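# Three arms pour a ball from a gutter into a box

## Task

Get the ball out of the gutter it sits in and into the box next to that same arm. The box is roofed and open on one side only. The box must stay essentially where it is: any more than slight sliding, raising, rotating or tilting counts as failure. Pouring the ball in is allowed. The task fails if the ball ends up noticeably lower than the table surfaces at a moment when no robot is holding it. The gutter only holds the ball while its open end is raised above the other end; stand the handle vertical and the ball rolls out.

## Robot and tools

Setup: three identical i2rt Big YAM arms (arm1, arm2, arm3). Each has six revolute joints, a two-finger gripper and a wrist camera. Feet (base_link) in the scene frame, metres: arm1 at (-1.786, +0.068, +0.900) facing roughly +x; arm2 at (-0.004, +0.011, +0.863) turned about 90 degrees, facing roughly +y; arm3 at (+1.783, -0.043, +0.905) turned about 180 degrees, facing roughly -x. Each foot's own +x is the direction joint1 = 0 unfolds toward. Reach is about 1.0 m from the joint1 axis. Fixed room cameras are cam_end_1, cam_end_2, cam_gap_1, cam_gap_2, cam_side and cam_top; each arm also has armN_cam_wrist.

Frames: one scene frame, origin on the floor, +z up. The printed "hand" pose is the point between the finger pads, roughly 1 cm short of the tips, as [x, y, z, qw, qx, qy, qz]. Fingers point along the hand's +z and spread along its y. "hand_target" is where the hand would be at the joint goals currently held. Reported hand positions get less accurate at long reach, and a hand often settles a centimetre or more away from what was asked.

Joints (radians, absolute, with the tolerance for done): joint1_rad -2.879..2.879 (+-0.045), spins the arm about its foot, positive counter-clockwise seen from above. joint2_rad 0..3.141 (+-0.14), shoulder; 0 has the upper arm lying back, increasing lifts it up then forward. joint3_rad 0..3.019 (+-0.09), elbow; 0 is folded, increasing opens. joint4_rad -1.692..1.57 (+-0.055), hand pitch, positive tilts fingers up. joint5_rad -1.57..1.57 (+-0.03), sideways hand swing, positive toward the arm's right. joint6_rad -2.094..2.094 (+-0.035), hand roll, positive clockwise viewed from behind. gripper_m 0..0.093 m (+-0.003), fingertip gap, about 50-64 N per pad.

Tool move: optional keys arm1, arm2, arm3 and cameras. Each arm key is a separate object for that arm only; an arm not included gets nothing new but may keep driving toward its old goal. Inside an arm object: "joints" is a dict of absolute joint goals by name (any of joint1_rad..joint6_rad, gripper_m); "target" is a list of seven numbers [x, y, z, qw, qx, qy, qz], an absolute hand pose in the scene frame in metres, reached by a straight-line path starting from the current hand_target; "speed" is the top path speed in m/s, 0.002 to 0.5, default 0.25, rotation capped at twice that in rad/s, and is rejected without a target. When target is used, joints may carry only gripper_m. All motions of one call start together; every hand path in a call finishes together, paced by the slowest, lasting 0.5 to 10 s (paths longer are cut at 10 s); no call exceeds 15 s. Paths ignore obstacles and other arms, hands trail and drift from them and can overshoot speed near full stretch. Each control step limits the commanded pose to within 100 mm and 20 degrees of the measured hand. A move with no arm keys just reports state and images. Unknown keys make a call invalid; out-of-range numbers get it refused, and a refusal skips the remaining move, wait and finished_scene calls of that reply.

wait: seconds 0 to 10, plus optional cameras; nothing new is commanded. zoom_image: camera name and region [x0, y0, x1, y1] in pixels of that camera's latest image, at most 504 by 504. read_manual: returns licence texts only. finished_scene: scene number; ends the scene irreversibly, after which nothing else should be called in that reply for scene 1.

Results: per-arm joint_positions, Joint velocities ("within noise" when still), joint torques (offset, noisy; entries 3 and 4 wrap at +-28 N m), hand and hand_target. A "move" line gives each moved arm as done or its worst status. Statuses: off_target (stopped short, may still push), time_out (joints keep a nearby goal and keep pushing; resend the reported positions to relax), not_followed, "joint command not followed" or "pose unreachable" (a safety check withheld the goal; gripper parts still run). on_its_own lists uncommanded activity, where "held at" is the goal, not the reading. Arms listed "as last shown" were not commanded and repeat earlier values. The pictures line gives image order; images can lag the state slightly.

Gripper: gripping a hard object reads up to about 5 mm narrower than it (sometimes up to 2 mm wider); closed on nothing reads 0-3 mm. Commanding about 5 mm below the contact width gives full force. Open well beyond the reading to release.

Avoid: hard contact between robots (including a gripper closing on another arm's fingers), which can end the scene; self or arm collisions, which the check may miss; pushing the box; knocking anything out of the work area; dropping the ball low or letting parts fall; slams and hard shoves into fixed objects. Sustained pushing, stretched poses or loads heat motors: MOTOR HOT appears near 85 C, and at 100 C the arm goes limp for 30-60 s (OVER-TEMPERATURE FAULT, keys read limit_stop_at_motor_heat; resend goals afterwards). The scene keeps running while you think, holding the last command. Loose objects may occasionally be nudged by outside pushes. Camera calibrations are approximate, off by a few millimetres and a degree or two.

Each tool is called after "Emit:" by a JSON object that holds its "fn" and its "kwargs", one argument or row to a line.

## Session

Emit:
{"fn": "move", "kwargs": {
  "cameras": ["arm1_cam_wrist", "arm2_cam_wrist", "arm3_cam_wrist", "cam_end_1", "cam_end_2", "cam_top"]
}}

Scene clock: 0.00 s.
Joint torques (N m): no reading
Heat: arm1: hottest joint3_rad 32 °C; arm2: hottest joint1_rad 31 °C; arm3: hottest joint4_rad 32 °C.
Joint velocities: within noise
arm1.joint_positions: joint1_rad=+0.149 joint2_rad=+0.353 joint3_rad=+1.670 joint4_rad=-1.582 joint5_rad=+0.201 joint6_rad=+0.672 gripper_m=+0.09396
arm1.joint_status: not commanded
arm1.hand: x=-1.7687 y=+0.0405 z=+1.5317 quat_wxyz=(-0.595, -0.273, -0.739, -0.156) (m; scene frame)
arm1.hand_target: x=-1.7743 y=+0.0399 z=+1.5353 quat_wxyz=(-0.601, -0.273, -0.734, -0.160) (m; scene frame)
arm1.hand_status: not commanded
arm2.joint_positions: joint1_rad=-0.649 joint2_rad=+0.499 joint3_rad=+1.418 joint4_rad=-1.591 joint5_rad=+0.015 joint6_rad=-0.130 gripper_m=+0.09396
arm2.joint_status: not commanded
arm2.hand: x=+0.0774 y=+0.1295 z=+1.3848 quat_wxyz=(-0.406, +0.463, -0.771, -0.165) (m; scene frame)
arm2.hand_target: x=+0.0762 y=+0.1280 z=+1.3947 quat_wxyz=(-0.416, +0.460, -0.766, -0.169) (m; scene frame)
arm2.hand_status: not commanded
arm3.joint_positions: joint1_rad=+0.012 joint2_rad=+0.395 joint3_rad=+1.635 joint4_rad=-1.610 joint5_rad=-0.157 joint6_rad=+0.302 gripper_m=+0.09396
arm3.joint_status: not commanded
arm3.hand: x=+1.7346 y=-0.0753 z=+1.5165 quat_wxyz=(-0.158, -0.821, +0.060, +0.545) (m; scene frame)
arm3.hand_target: x=+1.7377 y=-0.0752 z=+1.5220 quat_wxyz=(-0.159, -0.816, +0.059, +0.552) (m; scene frame)
arm3.hand_status: not commanded
pictures: arm1_cam_wrist, arm2_cam_wrist, arm3_cam_wrist, cam_end_1, cam_end_2, cam_top
camera_calibration:
arm1_cam_wrist: T_world_to_cam=[[-0.218995, -0.801078, -0.55706, 0.498847], [-0.682173, 0.533899, -0.499592, -0.458606], [0.697626, 0.270603, -0.663395, 2.36553], [0, 0, 0, 1]] pos_world=[-1.85386, 0.0043469, 1.61805]
arm2_cam_wrist: T_world_to_cam=[[0.851382, -0.508253, 0.12972, -0.180872], [-0.461766, -0.843522, -0.274304, 0.527933], [0.248838, 0.173637, -0.952854, 1.40757], [0, 0, 0, 1]] pos_world=[0.0475162, 0.108989, 1.50948]
arm3_cam_wrist: T_world_to_cam=[[-0.0599742, 0.945838, -0.31905, 0.657686], [0.848529, -0.120035, -0.515354, -0.695089], [-0.525739, -0.301631, -0.795372, 2.22075], [0, 0, 0, 1]] pos_world=[1.79679, -0.0356511, 1.61794]

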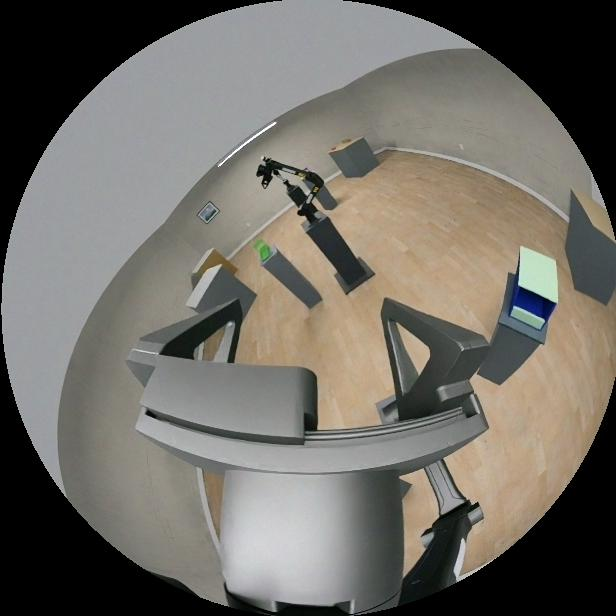

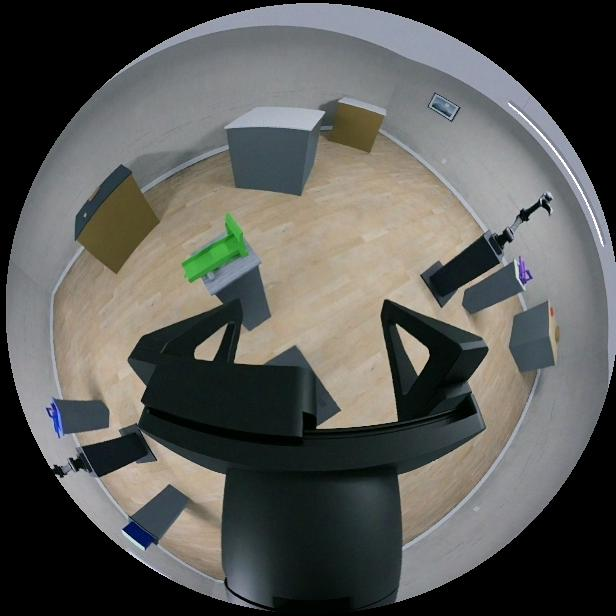

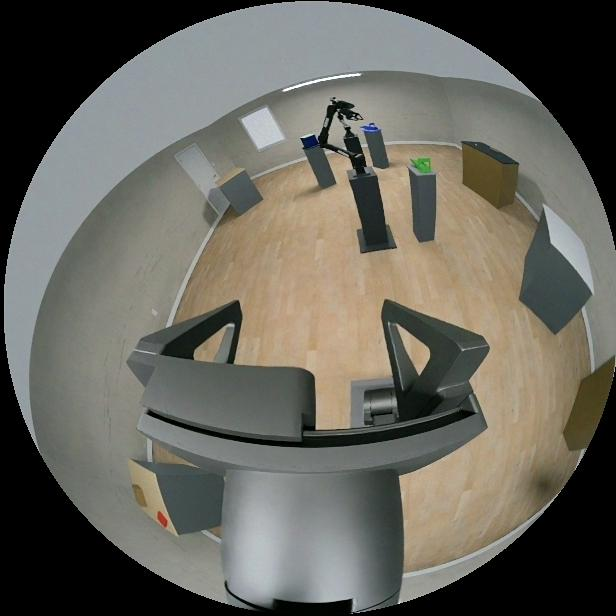

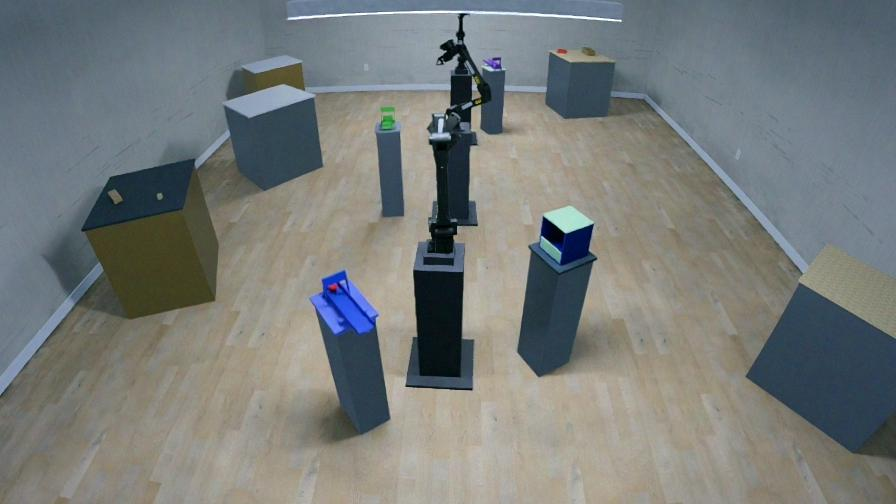

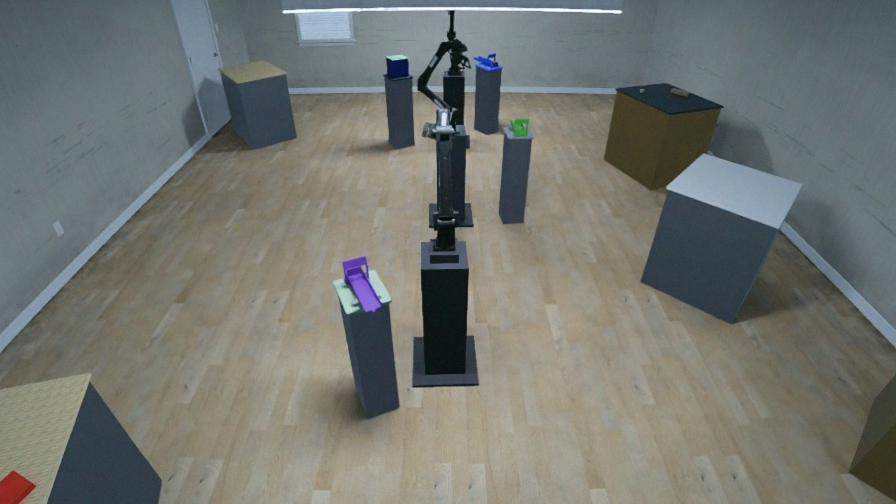

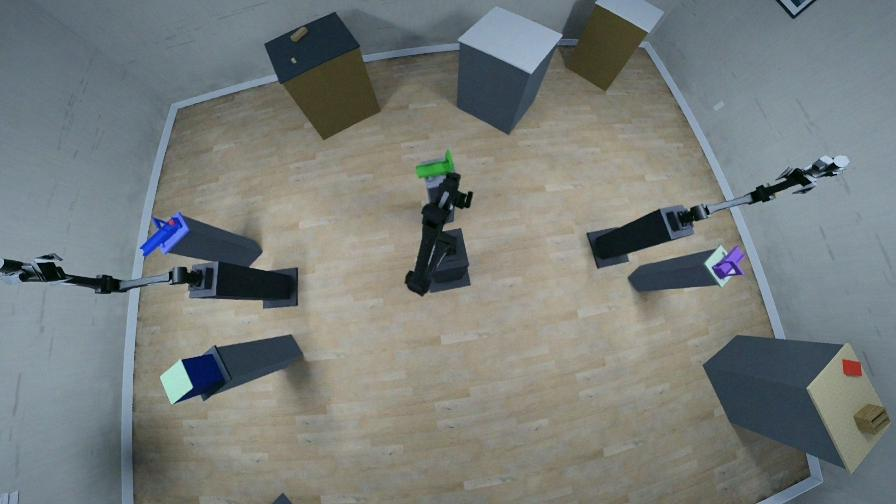

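Emit:
{"fn": "move", "kwargs": {
  "arm1": {"joints": {"joint1_rad": -1.4, "joint2_rad": 0.85, "joint3_rad": 0.75, "joint4_rad": -0.45, "joint5_rad": 0, "joint6_rad": 0, "gripper_m": 0.06}},
  "cameras": ["arm1_cam_wrist"]
}}

Emit:
{"fn": "zoom_image", "kwargs": {
  "camera": "arm1_cam_wrist",
  "region": [210, 130, 410, 330]
}}

Emit:
{"fn": "move", "kwargs": {
  "arm1": {"joints": {"joint1_rad": -1.85, "joint2_rad": 0.75, "joint3_rad": 0.45, "joint4_rad": -0.05}},
  "cameras": ["arm1_cam_wrist"]
}}

Emit:
{"fn": "zoom_image", "kwargs": {
  "camera": "arm1_cam_wrist",
  "region": [110, 130, 310, 330]
}}

Emit:
{"fn": "move", "kwargs": {
  "arm1": {"joints": {"joint1_rad": 2.2, "joint2_rad": 1.65, "joint3_rad": 1.85, "joint4_rad": -1.6, "joint5_rad": 0, "joint6_rad": 0}},
  "cameras": ["arm1_cam_wrist"]
}}

Emit:
{"fn": "zoom_image", "kwargs": {
  "camera": "arm1_cam_wrist",
  "region": [200, 130, 420, 310]
}}

Emit:
{"fn": "move", "kwargs": {
  "arm1": {"joints": {"joint1_rad": 2.2, "joint2_rad": 0.904, "joint3_rad": 0.37, "joint4_rad": 0.1, "joint5_rad": 0, "joint6_rad": 0}},
  "cameras": ["arm1_cam_wrist"]
}}

Emit:
{"fn": "zoom_image", "kwargs": {
  "camera": "arm1_cam_wrist",
  "region": [180, 150, 420, 320]
}}

Scene clock: 18.43 s.
Joint torques (N m): arm1=[-0.09 -3.02 10.03 2.06 -0.02 -0.08] | arm2=[-1.61 2.9 9.52 1.31 0.08 -0.05] | arm3=[1.85 7.24 6.06 1.84 -0.03 -0.01]
Heat: arm1: hottest joint3_rad 32 °C; arm2: hottest joint1_rad 31 °C; arm3: hottest joint4_rad 32 °C.
move: arm1 done
Joint velocities: within noise
arm1.joint_positions: joint1_rad=-1.394 joint2_rad=+0.840 joint3_rad=+0.766 joint4_rad=-0.466 joint5_rad=+0.000 joint6_rad=+0.012 gripper_m=+0.06013
arm1.joint_status: all done
arm1.hand: x=-1.7328 y=-0.3387 z=+1.2061 quat_wxyz=(-0.380, -0.575, -0.650, +0.320) (m; scene frame)
arm1.hand_target: x=-1.7347 y=-0.3403 z=+1.1960 quat_wxyz=(-0.374, -0.575, -0.654, +0.320) (m; scene frame)
arm1.hand_status: not commanded
arm2, arm3: as last shown
pictures: arm1_cam_wrist
camera_calibration:
arm1_cam_wrist: T_world_to_cam=[[-0.990887, -0.132983, -0.0214305, -1.73569], [-0.113401, 0.909449, -0.400053, 0.598358], [0.0726901, -0.393977, -0.916241, 1.22405], [0, 0, 0, 1]] pos_world=[-1.741, -0.292745, 1.3237]

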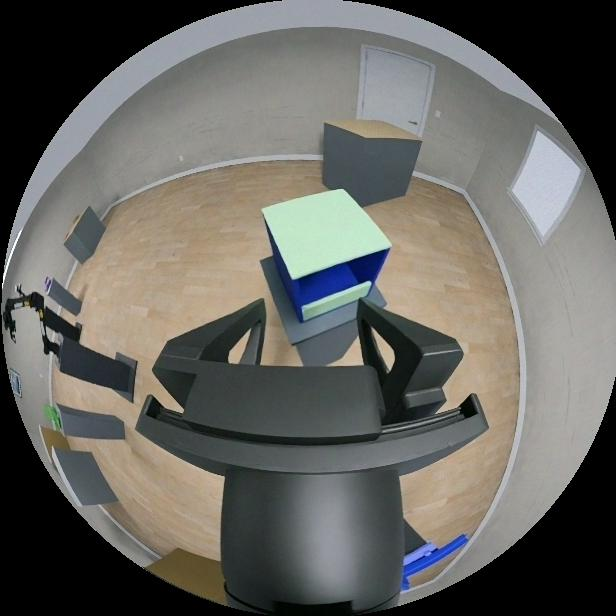

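Scaled by 2.520 from the camera's 616x616 image, which has a finer 880x880 frame.

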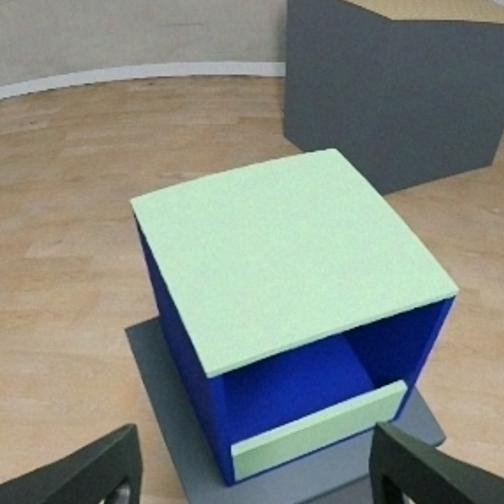

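Scene clock: 19.57 s.
Joint torques (N m): arm1=[-0.21 -2.26 10.51 2.18 -0.02 -0.07] | arm2=[-1.61 2.9 9.52 1.31 0.07 -0.05] | arm3=[1.2 6.3 5.94 1.99 -0.01 -0.07]
Heat: arm1: hottest joint3_rad 32 °C; arm2: hottest joint1_rad 31 °C; arm3: hottest joint4_rad 32 °C.
move: arm1 done
Joint velocities: within noise
arm1.joint_positions: joint1_rad=-1.842 joint2_rad=+0.747 joint3_rad=+0.456 joint4_rad=-0.069 joint5_rad=+0.000 joint6_rad=+0.010 gripper_m=+0.06013
arm1.joint_status: all done
arm1.hand: x=-1.9075 y=-0.2997 z=+1.1425 quat_wxyz=(-0.344, -0.668, -0.478, +0.456) (m; scene frame)
arm1.hand_target: x=-1.9105 y=-0.2995 z=+1.1419 quat_wxyz=(-0.342, -0.665, -0.477, +0.462) (m; scene frame)
arm1.hand_status: not commanded
arm2, arm3: as last shown
pictures: arm1_cam_wrist
camera_calibration:
arm1_cam_wrist: T_world_to_cam=[[-0.951276, 0.307379, -0.0243284, -1.69413], [0.268877, 0.788319, -0.553406, 1.38577], [-0.150927, -0.532984, -0.832556, 0.629946], [0, 0, 0, 1]] pos_world=[-1.88911, -0.235941, 1.25015]

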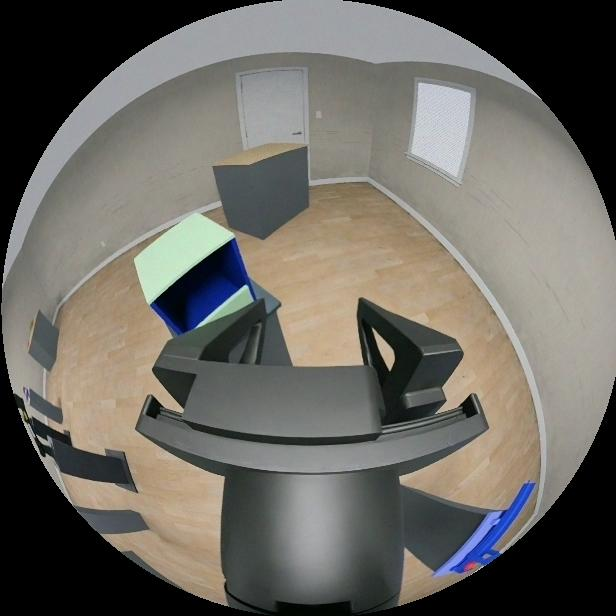

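Scaled by 2.520 from the camera's 616x616 image, which has a finer 880x880 frame.

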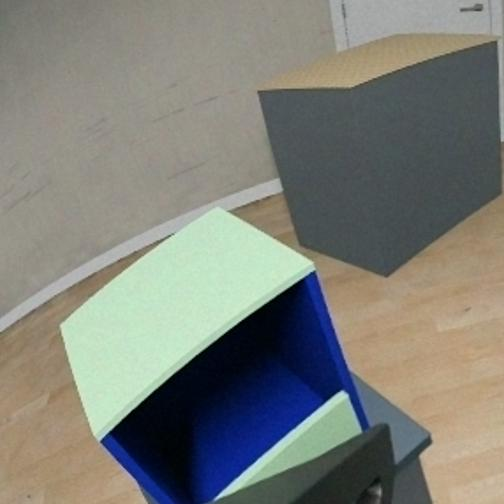

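Scene clock: 22.37 s.
Joint torques (N m): arm1=[-0.73 -16.32 12.78 -0.21 0.07 -0.04] | arm2=[-1.61 2.9 9.51 1.31 0.08 -0.05] | arm3=[1.85 6.3 6 2.09 -0.01 -0.09]
Heat: arm1: hottest joint3_rad 32 °C; arm2: hottest joint1_rad 31 °C; arm3: hottest joint4_rad 32 °C.
move: arm1 done
Joint velocities: within noise
arm1.joint_positions: joint1_rad=+2.208 joint2_rad=+1.658 joint3_rad=+1.814 joint4_rad=-1.589 joint5_rad=-0.001 joint6_rad=+0.009 gripper_m=+0.06013
arm1.joint_status: all done
arm1.hand: x=-2.0922 y=+0.5109 z=+1.2089 quat_wxyz=(-0.031, +0.881, -0.469, -0.054) (m; scene frame)
arm1.hand_target: x=-2.0897 y=+0.5156 z=+1.2271 quat_wxyz=(-0.040, +0.880, -0.468, -0.068) (m; scene frame)
arm1.hand_status: not commanded
arm2, arm3: as last shown
pictures: arm1_cam_wrist
camera_calibration:
arm1_cam_wrist: T_world_to_cam=[[0.829722, 0.558163, 0.00397913, 1.4465], [0.487471, -0.728072, 0.481957, 0.813617], [0.271908, -0.397951, -0.876186, 1.95787], [0, 0, 0, 1]] pos_world=[-2.12917, 0.564125, 1.31758]

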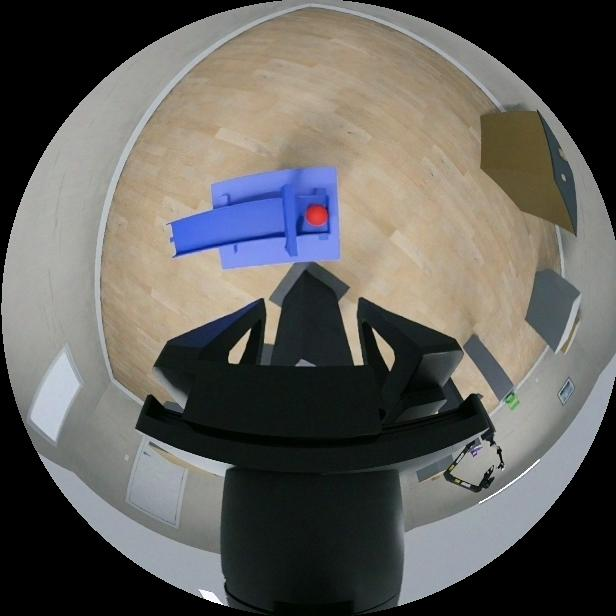

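Scaled by 2.291 from the camera's 616x616 image, which has a finer 880x880 frame.

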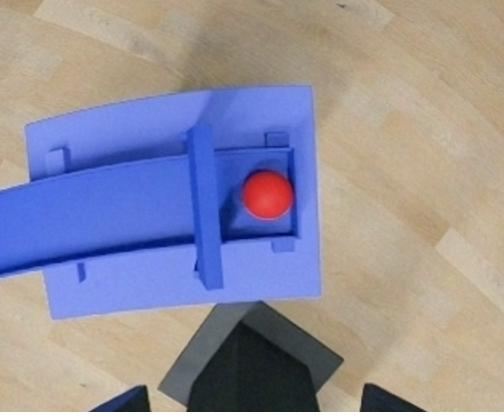

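Scene clock: 24.27 s.
Joint torques (N m): arm1=[-0.38 -4.13 9.11 2.17 0.06 -0.04] | arm2=[-1.55 2.9 9.52 1.31 0.08 -0.05] | arm3=[2.37 6.77 5.98 1.98 -0.03 -0.05]
Heat: arm1: hottest joint3_rad 32 °C; arm2: hottest joint1_rad 31 °C; arm3: hottest joint4_rad 32 °C.
move: arm1 done
Joint velocities: within noise
arm1.joint_positions: joint1_rad=+2.208 joint2_rad=+0.911 joint3_rad=+0.381 joint4_rad=+0.082 joint5_rad=-0.001 joint6_rad=+0.009 gripper_m=+0.06013
arm1.joint_status: all done
arm1.hand: x=-2.0127 y=+0.3967 z=+1.0660 quat_wxyz=(-0.245, +0.751, -0.398, -0.466) (m; scene frame)
arm1.hand_target: x=-2.0088 y=+0.3972 z=+1.0664 quat_wxyz=(-0.252, +0.748, -0.396, -0.469) (m; scene frame)
arm1.hand_status: not commanded
arm2, arm3: as last shown
pictures: arm1_cam_wrist
camera_calibration:
arm1_cam_wrist: T_world_to_cam=[[0.826402, 0.563073, -0.00294777, 1.4436], [0.497889, -0.733159, -0.463233, 1.79111], [-0.262995, 0.381349, -0.886232, 0.390477], [0, 0, 0, 1]] pos_world=[-1.98208, 0.351406, 1.18001]

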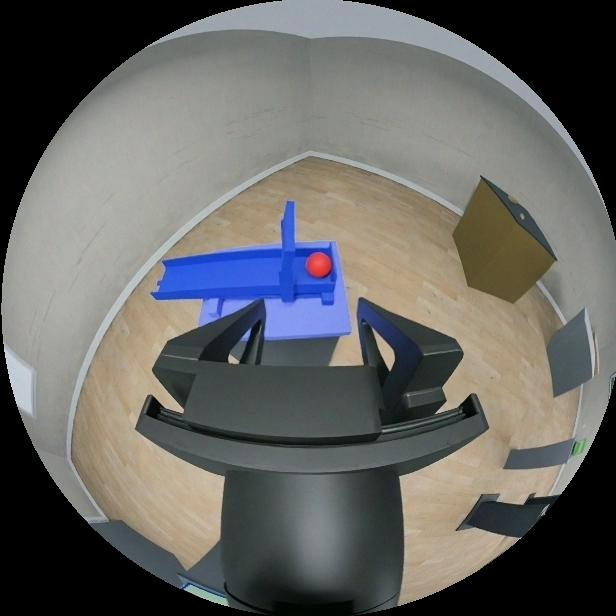

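Scaled by 2.100 from the camera's 616x616 image, which has a finer 880x880 frame.

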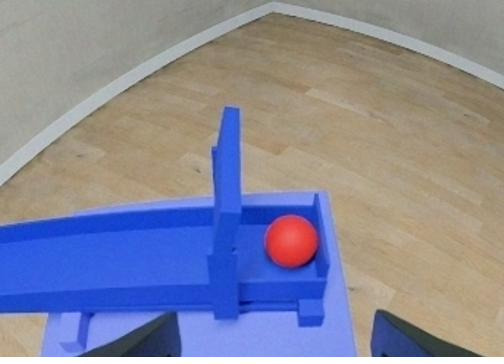

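Emit:
{"fn": "zoom_image", "kwargs": {
  "camera": "arm1_cam_wrist",
  "region": [260, 190, 350, 315]
}}

Scaled by 4.032 from the camera's 616x616 image, which has a finer 880x880 frame.

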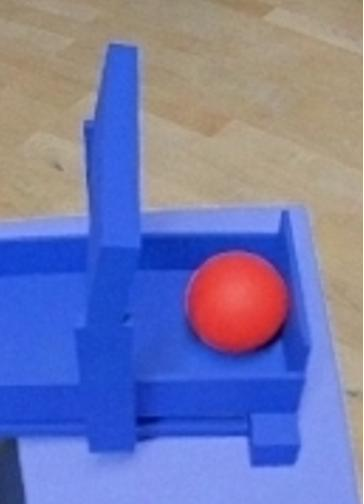

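Emit:
{"fn": "move", "kwargs": {
  "arm1": {"joints": {"joint1_rad": 2.16, "joint2_rad": 1.15, "joint3_rad": 1.1, "joint4_rad": -1.1, "joint5_rad": -0.26, "joint6_rad": -0.1}},
  "cameras": []
}}

Emit:
{"fn": "move", "kwargs": {
  "arm1": {"joints": {"gripper_m": 0.05}, "target": [-2.124, 0.532, 1.070, 0.0506, 0.8744, -0.4518, -0.1699], "speed": 0.25},
  "cameras": ["arm1_cam_wrist"]
}}

Emit:
{"fn": "zoom_image", "kwargs": {
  "camera": "arm1_cam_wrist",
  "region": [200, 170, 420, 340]
}}

Scene clock: 45.90 s.
Joint torques (N m): arm1=[-0.44 -6.89 14.15 0.2 -0.26 -0.08] | arm2=[-1.55 2.9 9.52 1.31 0.08 -0.05] | arm3=[1.96 7.12 5.9 1.88 0.02 -0.06]
Heat: arm1: hottest joint3_rad 33 °C; arm2: hottest joint1_rad 31 °C; arm3: hottest joint4_rad 32 °C.
move: arm1 done
Joint velocities: within noise
arm1.joint_positions: joint1_rad=+2.169 joint2_rad=+1.139 joint3_rad=+1.053 joint4_rad=-1.088 joint5_rad=-0.257 joint6_rad=-0.089 gripper_m=+0.06013
arm1.joint_status: all done
arm1.hand: x=-2.0391 y=+0.3846 z=+1.1413 quat_wxyz=(+0.006, +0.884, -0.410, -0.225) (m; scene frame)
arm1.hand_target: x=-2.0425 y=+0.3954 z=+1.1582 quat_wxyz=(-0.001, +0.883, -0.406, -0.236) (m; scene frame)
arm1.hand_status: not commanded
arm2, arm3: as last shown
pictures: none
No camera images: "cameras" was empty.

Scene clock: 47.33 s.
Joint torques (N m): arm1=[-0.73 -15.44 14.13 -0.09 -0.29 0.12] | arm2=[-1.55 2.9 9.51 1.31 0.07 -0.05] | arm3=[1.96 6.42 5.93 1.91 -0.02 -0.07]
Heat: arm1: hottest joint3_rad 34 °C; arm2: hottest joint1_rad 31 °C; arm3: hottest joint4_rad 32 °C.
move: arm1 off_target
Joint velocities: within noise
arm1.joint_positions: joint1_rad=+2.167 joint2_rad=+1.685 joint3_rad=+1.404 joint4_rad=-1.070 joint5_rad=-0.265 joint6_rad=-0.047 gripper_m=+0.05013
arm1.joint_status: all done
arm1.hand: x=-2.1199 y=+0.5132 z=+1.0498 quat_wxyz=(+0.059, +0.881, -0.445, -0.153) (m; scene frame)
arm1.hand_target: x=-2.1233 y=+0.5310 z=+1.0701 quat_wxyz=(+0.050, +0.874, -0.452, -0.170) (m; scene frame)
arm1.hand_status: off_target (0.028 m and 2.4 deg from the pose sent, 0.184 m and 9.5 deg at the start)
arm2, arm3: as last shown
pictures: arm1_cam_wrist
camera_calibration:
arm1_cam_wrist: T_world_to_cam=[[0.765514, 0.597241, -0.239356, 1.56814], [0.639846, -0.667475, 0.380887, 1.30349], [0.0677166, -0.444725, -0.893103, 1.43573], [0, 0, 0, 1]] pos_world=[-2.13169, 0.571992, 1.16111]

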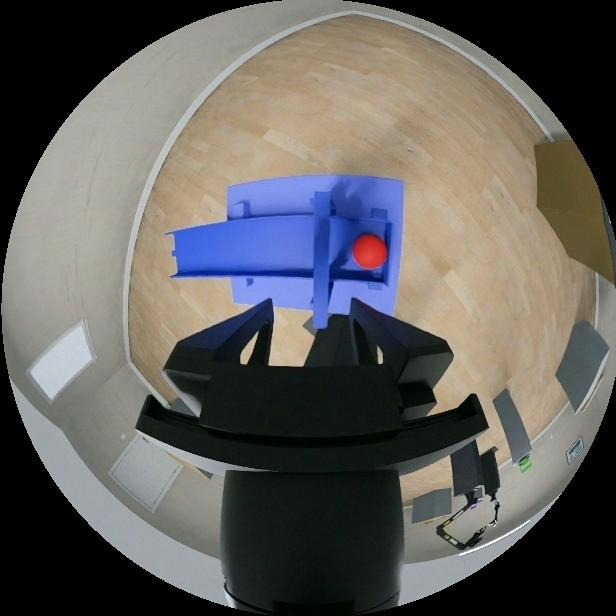

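Scaled by 2.291 from the camera's 616x616 image, which has a finer 880x880 frame.

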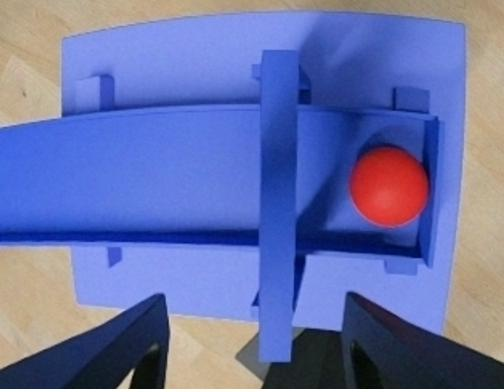

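Emit:
{"fn": "move", "kwargs": {
  "arm1": {"target": [-2.152, 0.530, 0.961, 0.0506, 0.8744, -0.4518, -0.1699], "speed": 0.15},
  "cameras": ["arm1_cam_wrist"]
}}

Emit:
{"fn": "zoom_image", "kwargs": {
  "camera": "arm1_cam_wrist",
  "region": [200, 200, 420, 370]
}}

Scene clock: 56.10 s.
Joint torques (N m): arm1=[0.91 -16.97 8.51 0.94 -0.01 0.13] | arm2=[-1.61 2.9 9.51 1.31 0.08 -0.05] | arm3=[2.08 6.01 5.91 1.89 -0.05 -0.01]
Heat: arm1: hottest joint3_rad 34 °C; arm2: hottest joint1_rad 31 °C; arm3: hottest joint4_rad 32 °C.
move: arm1 done
Joint velocities: within noise
arm1.joint_positions: joint1_rad=+2.192 joint2_rad=+1.816 joint3_rad=+1.353 joint4_rad=-0.831 joint5_rad=-0.260 joint6_rad=+0.001 gripper_m=+0.05013
arm1.joint_status: not commanded
arm1.hand: x=-2.1488 y=+0.5340 z=+0.9700 quat_wxyz=(+0.049, +0.875, -0.450, -0.174) (m; scene frame)
arm1.hand_target: x=-2.1519 y=+0.5299 z=+0.9611 quat_wxyz=(+0.051, +0.874, -0.452, -0.170) (m; scene frame)
arm1.hand_status: done (0.010 m and 0.5 deg from the pose sent, 0.096 m and 2.4 deg at the start)
arm2, arm3: as last shown
pictures: arm1_cam_wrist
camera_calibration:
arm1_cam_wrist: T_world_to_cam=[[0.770602, 0.589705, -0.241705, 1.57599], [0.636492, -0.69282, 0.338937, 1.41331], [0.0324151, -0.415029, -0.909231, 1.29964], [0, 0, 0, 1]] pos_world=[-2.15615, 0.589185, 1.08358]

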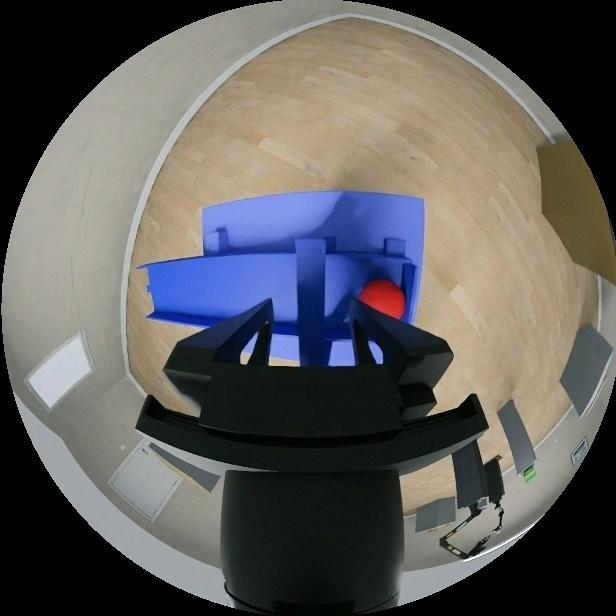

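Scaled by 2.291 from the camera's 616x616 image, which has a finer 880x880 frame.

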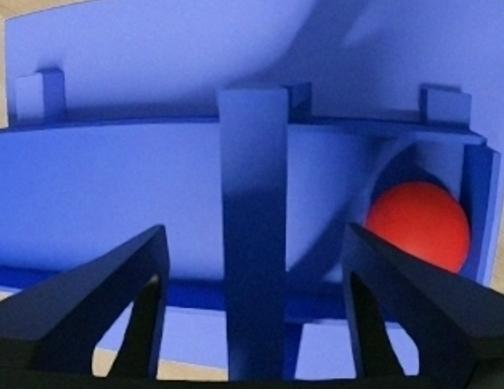

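Emit:
{"fn": "move", "kwargs": {
  "arm1": {"joints": {"gripper_m": 0.004}},
  "cameras": []
}}

Emit:
{"fn": "move", "kwargs": {
  "arm1": {"target": [-2.125, 0.51, 1.09, 0.1279, 0.8566, -0.4555, -0.2060], "speed": 0.12},
  "cameras": ["arm1_cam_wrist"]
}}

Scene clock: 60.90 s.
Joint torques (N m): arm1=[0.91 -16.62 8.51 0.96 -0.02 0.11] | arm2=[-1.55 2.9 9.52 1.31 0.08 -0.05] | arm3=[2.32 5.89 6.02 2.13 -0.01 -0.08]
Heat: arm1: hottest joint3_rad 34 °C; arm2: hottest joint1_rad 31 °C; arm3: hottest joint4_rad 32 °C.
move: arm1 off_target
Joint velocities: within noise
arm1.joint_positions: joint1_rad=+2.192 joint2_rad=+1.816 joint3_rad=+1.353 joint4_rad=-0.831 joint5_rad=-0.259 joint6_rad=+0.001 gripper_m=+0.01173
arm1.joint_status: gripper_m off_target (ended at +0.01176, target +0.00400)
arm1.hand: x=-2.1488 y=+0.5341 z=+0.9700 quat_wxyz=(+0.049, +0.875, -0.450, -0.174) (m; scene frame)
arm1.hand_target: x=-2.1518 y=+0.5299 z=+0.9611 quat_wxyz=(+0.051, +0.874, -0.452, -0.170) (m; scene frame)
arm1.hand_status: not commanded
arm2.joint_positions: joint1_rad=-0.649 joint2_rad=+0.499 joint3_rad=+1.418 joint4_rad=-1.591 joint5_rad=+0.015 joint6_rad=-0.130 gripper_m=+0.09396
arm2.joint_status: not commanded
arm2.hand: x=+0.0774 y=+0.1295 z=+1.3848 quat_wxyz=(-0.406, +0.463, -0.771, -0.165) (m; scene frame)
arm2.hand_target: x=+0.0762 y=+0.1280 z=+1.3947 quat_wxyz=(-0.416, +0.460, -0.766, -0.169) (m; scene frame)
arm2.hand_status: not commanded
arm3.joint_positions: joint1_rad=+0.012 joint2_rad=+0.395 joint3_rad=+1.635 joint4_rad=-1.610 joint5_rad=-0.157 joint6_rad=+0.302 gripper_m=+0.09396
arm3.joint_status: not commanded
arm3.hand: x=+1.7346 y=-0.0753 z=+1.5165 quat_wxyz=(-0.158, -0.821, +0.060, +0.545) (m; scene frame)
arm3.hand_target: x=+1.7377 y=-0.0752 z=+1.5220 quat_wxyz=(-0.159, -0.816, +0.059, +0.552) (m; scene frame)
arm3.hand_status: not commanded
pictures: none
No camera images: "cameras" was empty.

Scene clock: 62.60 s.
Joint torques (N m): arm1=[-0.73 -16.67 15.41 -0.16 -0.64 -0.06] | arm2=[-1.55 2.9 9.51 1.31 0.08 -0.05] | arm3=[2.37 6.95 5.87 1.96 0.01 -0.02]
Heat: arm1: hottest joint3_rad 34 °C; arm2: hottest joint1_rad 31 °C; arm3: hottest joint4_rad 32 °C.
move: arm1 off_target
Joint velocities: within noise
arm1.joint_positions: joint1_rad=+2.136 joint2_rad=+1.661 joint3_rad=+1.356 joint4_rad=-1.103 joint5_rad=-0.433 joint6_rad=-0.015 gripper_m=+0.01172
arm1.joint_status: not commanded
arm1.hand: x=-2.1162 y=+0.4863 z=+1.0507 quat_wxyz=(+0.145, +0.857, -0.464, -0.169) (m; scene frame)
arm1.hand_target: x=-2.1234 y=+0.5077 z=+1.0903 quat_wxyz=(+0.127, +0.857, -0.456, -0.206) (m; scene frame)
arm1.hand_status: off_target (0.047 m and 4.8 deg from the pose sent, 0.125 m and 10.0 deg at the start)
arm2, arm3: as last shown
pictures: arm1_cam_wrist
camera_calibration:
arm1_cam_wrist: T_world_to_cam=[[0.747498, 0.526175, -0.405445, 1.7525], [0.662885, -0.630181, 0.404296, 1.28879], [-0.0427736, -0.570974, -0.819853, 1.17491], [0, 0, 0, 1]] pos_world=[-2.11405, 0.560885, 1.15274]

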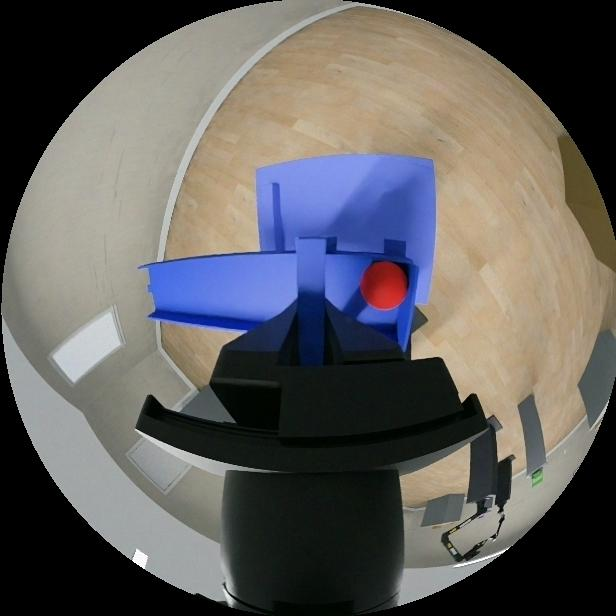

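Emit:
{"fn": "move", "kwargs": {
  "arm1": {"target": [-1.9925, 0.365, 1.23, 0.1288, 0.6382, -0.6953, -0.3044], "speed": 0.3},
  "cameras": ["arm1_cam_wrist"]
}}

Scene clock: 94.17 s.
Joint torques (N m): arm1=[-0.62 -4.84 10.18 0.68 -0.32 0.16] | arm2=[-1.55 2.9 9.52 1.29 0.07 -0.05] | arm3=[2.37 7.71 6.01 2 0.04 -0.02]
Heat: arm1: hottest joint3_rad 39 °C; arm2: hottest joint1_rad 31 °C; arm3: hottest joint4_rad 32 °C.
move: arm1 done
Joint velocities: within noise
arm1.joint_positions: joint1_rad=+2.008 joint2_rad=+0.939 joint3_rad=+1.091 joint4_rad=-1.173 joint5_rad=-0.445 joint6_rad=+0.583 gripper_m=+0.01172
arm1.joint_status: not commanded
arm1.hand: x=-1.9962 y=+0.3651 z=+1.2324 quat_wxyz=(+0.125, +0.648, -0.685, -0.308) (m; scene frame)
arm1.hand_target: x=-1.9925 y=+0.3650 z=+1.2300 quat_wxyz=(+0.129, +0.638, -0.695, -0.304) (m; scene frame)
arm1.hand_status: done (0.004 m and 1.7 deg from the pose sent, 0.249 m and 39.9 deg at the start)
arm2, arm3: as last shown
pictures: arm1_cam_wrist
camera_calibration:
arm1_cam_wrist: T_world_to_cam=[[0.811445, 0.0291543, -0.583701, 2.32905], [0.230505, -0.933756, 0.273802, 0.467965], [-0.537052, -0.356721, -0.764411, 0.126653], [0, 0, 0, 1]] pos_world=[-1.92975, 0.414243, 1.32816]

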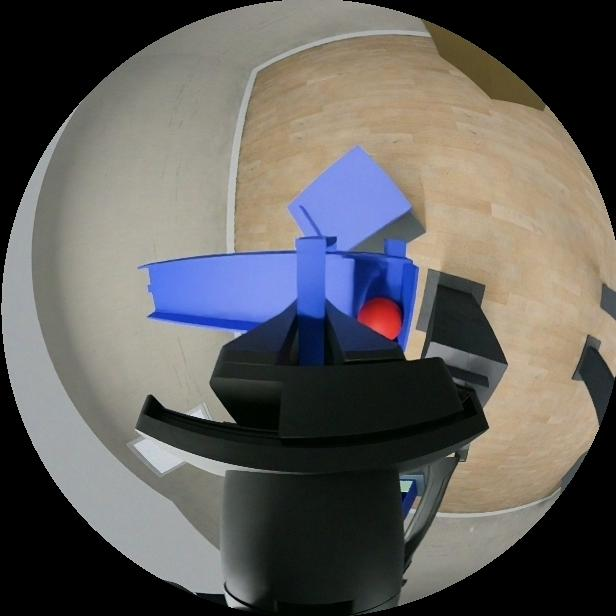

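Emit:
{"fn": "move", "kwargs": {
  "arm1": {"joints": {"joint1_rad": 0.2}},
  "cameras": []
}}

Emit:
{"fn": "move", "kwargs": {
  "arm1": {"joints": {"joint1_rad": -2.315}},
  "cameras": ["arm1_cam_wrist", "cam_end_1"]
}}

Scene clock: 114.47 s.
Joint torques (N m): arm1=[-0.09 -5.42 10.19 0.72 -0.49 0.11] | arm2=[-1.61 2.9 9.51 1.31 0.08 -0.05] | arm3=[1.96 6.01 6.05 2.03 0.01 -0.1]
Heat: arm1: hottest joint3_rad 37 °C; arm2: hottest joint1_rad 31 °C; arm3: hottest joint4_rad 32 °C.
move: arm1 done
Joint velocities: within noise
arm1.joint_positions: joint1_rad=+0.205 joint2_rad=+0.948 joint3_rad=+1.091 joint4_rad=-1.173 joint5_rad=-0.440 joint6_rad=+0.587 gripper_m=+0.01175
arm1.joint_status: all done
arm1.hand: x=-1.4546 y=+0.2026 z=+1.2371 quat_wxyz=(-0.171, -0.136, -0.932, -0.289) (m; scene frame)
arm1.hand_target: x=-1.4586 y=+0.2017 z=+1.2381 quat_wxyz=(-0.169, -0.143, -0.930, -0.293) (m; scene frame)
arm1.hand_status: not commanded
arm2, arm3: as last shown
pictures: none
No camera images: "cameras" was empty.

Scene clock: 116.63 s.
Joint torques (N m): arm1=[0.15 -5.95 10.19 0.7 -0.55 0.1] | arm2=[-1.61 2.9 9.51 1.31 0.08 -0.05] | arm3=[1.9 6.65 6 1.91 0.04 0.04]
Heat: arm1: hottest joint3_rad 37 °C; arm2: hottest joint1_rad 31 °C; arm3: hottest joint4_rad 32 °C.
move: arm1 done
Joint velocities: within noise
arm1.joint_positions: joint1_rad=-2.311 joint2_rad=+0.953 joint3_rad=+1.091 joint4_rad=-1.174 joint5_rad=-0.438 joint6_rad=+0.589 gripper_m=+0.01178
arm1.joint_status: all done
arm1.hand: x=-1.9863 y=-0.2334 z=+1.2321 quat_wxyz=(-0.331, -0.930, -0.152, +0.060) (m; scene frame)
arm1.hand_target: x=-1.9828 y=-0.2299 z=+1.2348 quat_wxyz=(-0.336, -0.929, -0.146, +0.058) (m; scene frame)
arm1.hand_status: not commanded
arm2, arm3: as last shown
pictures: arm1_cam_wrist, cam_end_1
camera_calibration:
arm1_cam_wrist: T_world_to_cam=[[-0.320756, 0.735886, -0.596312, 0.269928], [0.772942, 0.567243, 0.284247, 1.32179], [0.547427, -0.36974, -0.750743, 2.05249], [0, 0, 0, 1]] pos_world=[-2.05868, -0.189524, 1.32614]

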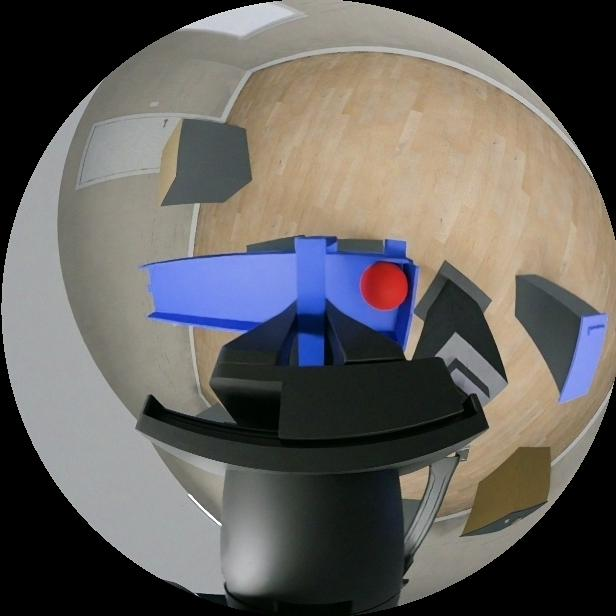

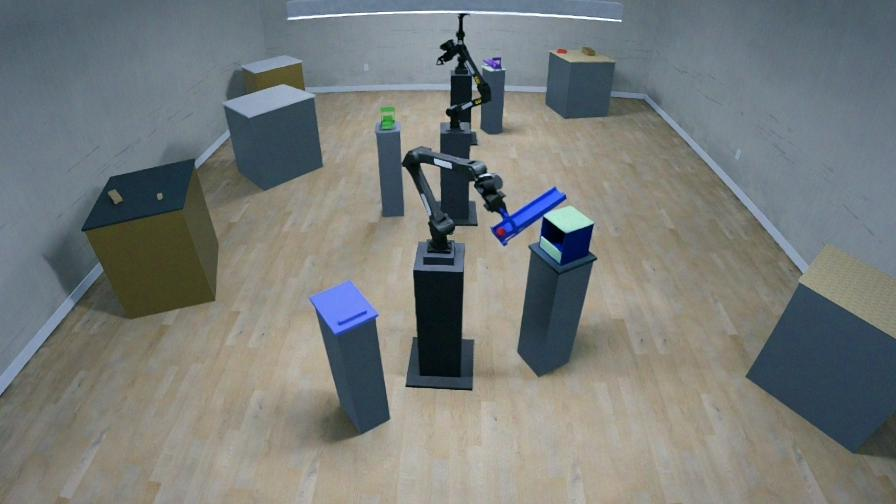

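Emit:
{"fn": "move", "kwargs": {
  "arm1": {"target": [-1.965, -0.19, 1.15, -0.2010, -0.9444, -0.2490, 0.0758]},
  "cameras": []
}}

Emit:
{"fn": "move", "kwargs": {
  "arm1": {"target": [-1.957, -0.207, 1.066, -0.2010, -0.9444, -0.2490, 0.0758], "speed": 0.15},
  "cameras": ["arm1_cam_wrist", "cam_end_1"]
}}

Emit:
{"fn": "zoom_image", "kwargs": {
  "camera": "arm1_cam_wrist",
  "region": [60, 190, 240, 370]
}}

Emit:
{"fn": "zoom_image", "kwargs": {
  "camera": "cam_end_1",
  "region": [450, 160, 640, 290]
}}

Scene clock: 123.37 s.
Joint torques (N m): arm1=[1.26 -5.48 10.5 0.42 -0.16 -0.09] | arm2=[-1.55 2.9 9.52 1.31 0.07 -0.05] | arm3=[1.32 6.65 6.06 1.98 -0.01 -0.02]
Heat: arm1: hottest joint3_rad 37 °C; arm2: hottest joint1_rad 31 °C; arm3: hottest joint4_rad 32 °C.
move: arm1 done
Joint velocities: within noise
arm1.joint_positions: joint1_rad=-2.267 joint2_rad=+0.929 joint3_rad=+0.927 joint4_rad=-1.221 joint5_rad=-0.230 joint6_rad=+0.383 gripper_m=+0.01179
arm1.joint_status: not commanded
arm1.hand: x=-1.9704 y=-0.1899 z=+1.1449 quat_wxyz=(-0.197, -0.948, -0.239, +0.071) (m; scene frame)
arm1.hand_target: x=-1.9651 y=-0.1900 z=+1.1500 quat_wxyz=(-0.201, -0.944, -0.249, +0.076) (m; scene frame)
arm1.hand_status: done (0.007 m and 1.5 deg from the pose sent, 0.095 m and 18.8 deg at the start)
arm2, arm3: as last shown
pictures: none
No camera images: "cameras" was empty.

Scene clock: 124.60 s.
Joint torques (N m): arm1=[1.32 -4.84 10.29 1.37 -0.13 0.13] | arm2=[-1.55 2.9 9.51 1.31 0.07 -0.05] | arm3=[1.85 5.71 6.06 1.98 -0.02 -0.07]
Heat: arm1: hottest joint3_rad 37 °C; arm2: hottest joint1_rad 31 °C; arm3: hottest joint4_rad 32 °C.
move: arm1 done
Joint velocities: within noise
arm1.joint_positions: joint1_rad=-2.206 joint2_rad=+0.966 joint3_rad=+0.730 joint4_rad=-0.987 joint5_rad=-0.209 joint6_rad=+0.418 gripper_m=+0.01179
arm1.joint_status: not commanded
arm1.hand: x=-1.9575 y=-0.2010 z=+1.0619 quat_wxyz=(-0.192, -0.947, -0.250, +0.068) (m; scene frame)
arm1.hand_target: x=-1.9570 y=-0.2069 z=+1.0661 quat_wxyz=(-0.201, -0.944, -0.249, +0.076) (m; scene frame)
arm1.hand_status: done (0.007 m and 1.4 deg from the pose sent, 0.082 m and 1.5 deg at the start)
arm2, arm3: as last shown
pictures: arm1_cam_wrist, cam_end_1
camera_calibration:
arm1_cam_wrist: T_world_to_cam=[[-0.498236, 0.802344, -0.328642, -0.464536], [0.720587, 0.593979, 0.357692, 1.15451], [0.482198, -0.0585999, -0.8741, 1.98675], [0, 0, 0, 1]] pos_world=[-2.02138, -0.196616, 1.17099]

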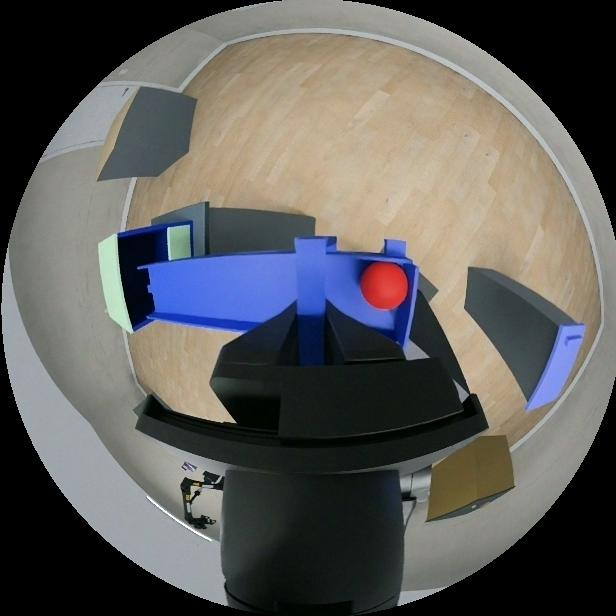

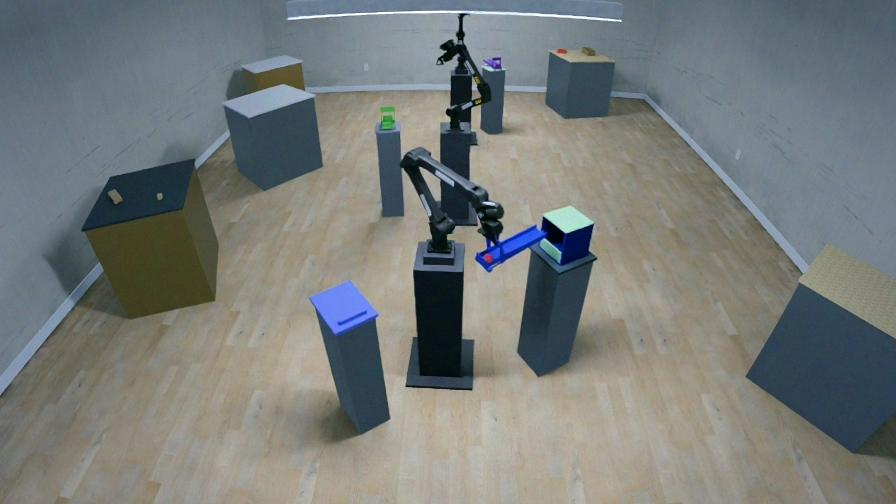

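Scaled by 2.800 from the camera's 616x616 image, which has a finer 880x880 frame.

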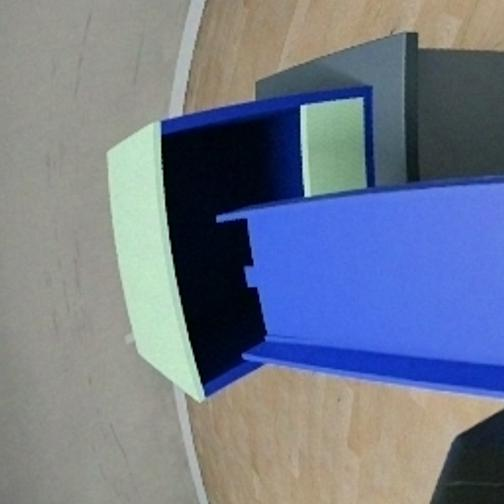

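Scaled by 2.653 from the camera's 896x504 image, which has a finer 1280x720 frame.

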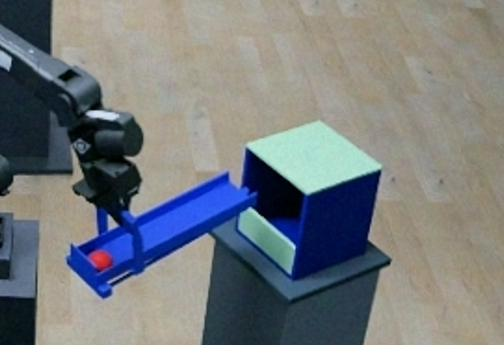

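Emit:
{"fn": "move", "kwargs": {
  "arm1": {"target": [-1.968, -0.217, 1.066, -0.2010, -0.9444, -0.2490, 0.0758], "speed": 0.2},
  "cameras": []
}}

Emit:
{"fn": "move", "kwargs": {
  "arm1": {"target": [-1.915, -0.307, 1.078, -0.2010, -0.9444, -0.2490, 0.0758], "speed": 0.12},
  "cameras": ["arm1_cam_wrist", "cam_end_1"]
}}

Emit:
{"fn": "zoom_image", "kwargs": {
  "camera": "arm1_cam_wrist",
  "region": [60, 190, 240, 370]
}}

Emit:
{"fn": "zoom_image", "kwargs": {
  "camera": "cam_end_1",
  "region": [450, 160, 640, 290]
}}

Scene clock: 152.07 s.
Joint torques (N m): arm1=[0.62 -5.01 12.27 1.32 -0.25 0.07] | arm2=[-1.61 2.9 9.52 1.31 0.07 -0.05] | arm3=[2.26 6.77 6.02 2.03 0 -0.04]
Heat: arm1: hottest joint3_rad 36 °C; arm2: hottest joint1_rad 31 °C; arm3: hottest joint2_rad 31 °C.
move: arm1 off_target
Joint velocities: within noise
arm1.joint_positions: joint1_rad=-2.206 joint2_rad=+1.008 joint3_rad=+0.730 joint4_rad=-0.971 joint5_rad=-0.209 joint6_rad=+0.419 gripper_m=+0.01180
arm1.joint_status: not commanded
arm1.hand: x=-1.9604 y=-0.2048 z=+1.0508 quat_wxyz=(-0.184, -0.949, -0.249, +0.058) (m; scene frame)
arm1.hand_target: x=-1.9677 y=-0.2164 z=+1.0662 quat_wxyz=(-0.201, -0.944, -0.249, +0.076) (m; scene frame)
arm1.hand_status: off_target (0.021 m and 2.8 deg from the pose sent, 0.020 m and 1.4 deg at the start)
arm2, arm3: as last shown
pictures: none
No camera images: "cameras" was empty.

Scene clock: 153.67 s.
Joint torques (N m): arm1=[1.03 -6.53 15.68 1.22 -0.02 0.13] | arm2=[-1.61 2.9 9.51 1.31 0.08 -0.05] | arm3=[1.79 6.83 5.94 1.94 0 -0.04]
Heat: arm1: hottest joint3_rad 36 °C; arm2: hottest joint1_rad 31 °C; arm3: hottest joint2_rad 31 °C.
move: arm1 off_target
Joint velocities: within noise
arm1.joint_positions: joint1_rad=-1.907 joint2_rad=+1.137 joint3_rad=+0.801 joint4_rad=-0.908 joint5_rad=-0.097 joint6_rad=+0.693 gripper_m=+0.01180
arm1.joint_status: not commanded
arm1.hand: x=-1.9055 y=-0.2759 z=+1.0442 quat_wxyz=(-0.165, -0.952, -0.253, +0.051) (m; scene frame)
arm1.hand_target: x=-1.9139 y=-0.3042 z=+1.0789 quat_wxyz=(-0.202, -0.944, -0.249, +0.075) (m; scene frame)
arm1.hand_status: off_target (0.047 m and 5.1 deg from the pose sent, 0.115 m and 2.9 deg at the start)
arm2.joint_positions: joint1_rad=-0.649 joint2_rad=+0.499 joint3_rad=+1.418 joint4_rad=-1.591 joint5_rad=+0.015 joint6_rad=-0.130 gripper_m=+0.09396
arm2.joint_status: not commanded
arm2.hand: x=+0.0774 y=+0.1295 z=+1.3848 quat_wxyz=(-0.406, +0.463, -0.771, -0.165) (m; scene frame)
arm2.hand_target: x=+0.0762 y=+0.1280 z=+1.3947 quat_wxyz=(-0.416, +0.460, -0.766, -0.169) (m; scene frame)
arm2.hand_status: not commanded
arm3.joint_positions: joint1_rad=+0.012 joint2_rad=+0.395 joint3_rad=+1.635 joint4_rad=-1.610 joint5_rad=-0.157 joint6_rad=+0.302 gripper_m=+0.09396
arm3.joint_status: not commanded
arm3.hand: x=+1.7346 y=-0.0753 z=+1.5165 quat_wxyz=(-0.158, -0.821, +0.060, +0.545) (m; scene frame)
arm3.hand_target: x=+1.7377 y=-0.0752 z=+1.5220 quat_wxyz=(-0.159, -0.816, +0.059, +0.552) (m; scene frame)
arm3.hand_status: not commanded
pictures: arm1_cam_wrist, cam_end_1
camera_calibration:
arm1_cam_wrist: T_world_to_cam=[[-0.497948, 0.818073, -0.287757, -0.422145], [0.710311, 0.57511, 0.405842, 1.09284], [0.4975, -0.00230891, -0.867461, 1.97956], [0, 0, 0, 1]] pos_world=[-1.97129, -0.278585, 1.1522]

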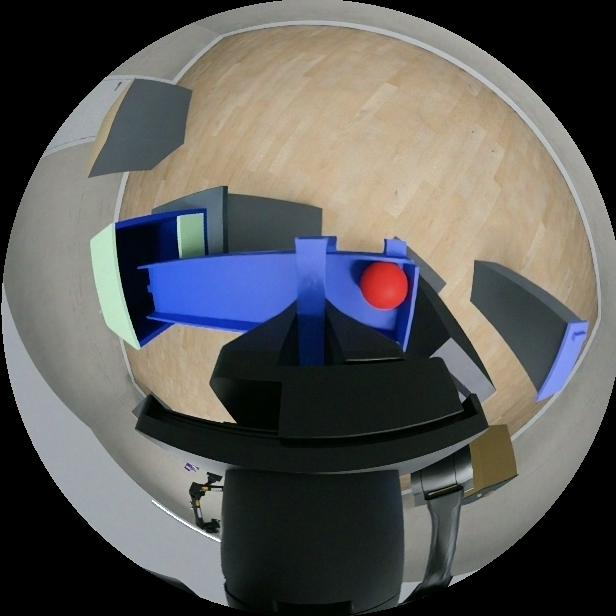

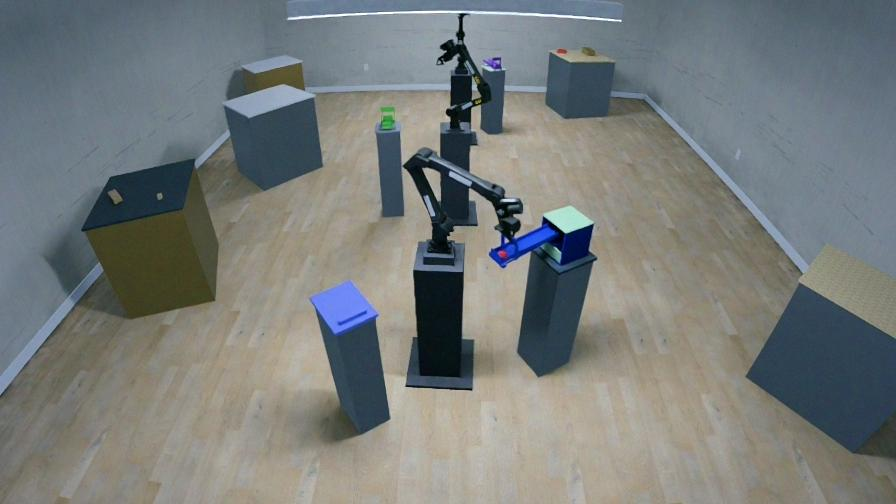

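Scaled by 2.800 from the camera's 616x616 image, which has a finer 880x880 frame.

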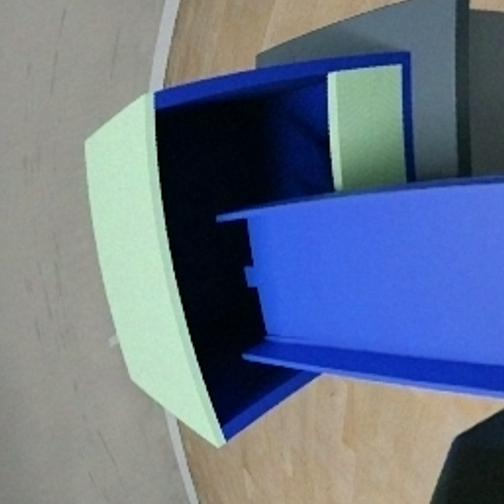

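Scaled by 2.653 from the camera's 896x504 image, which has a finer 1280x720 frame.

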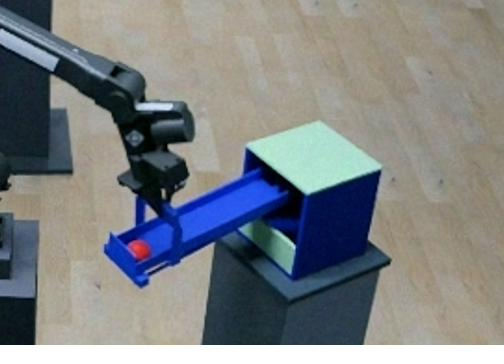

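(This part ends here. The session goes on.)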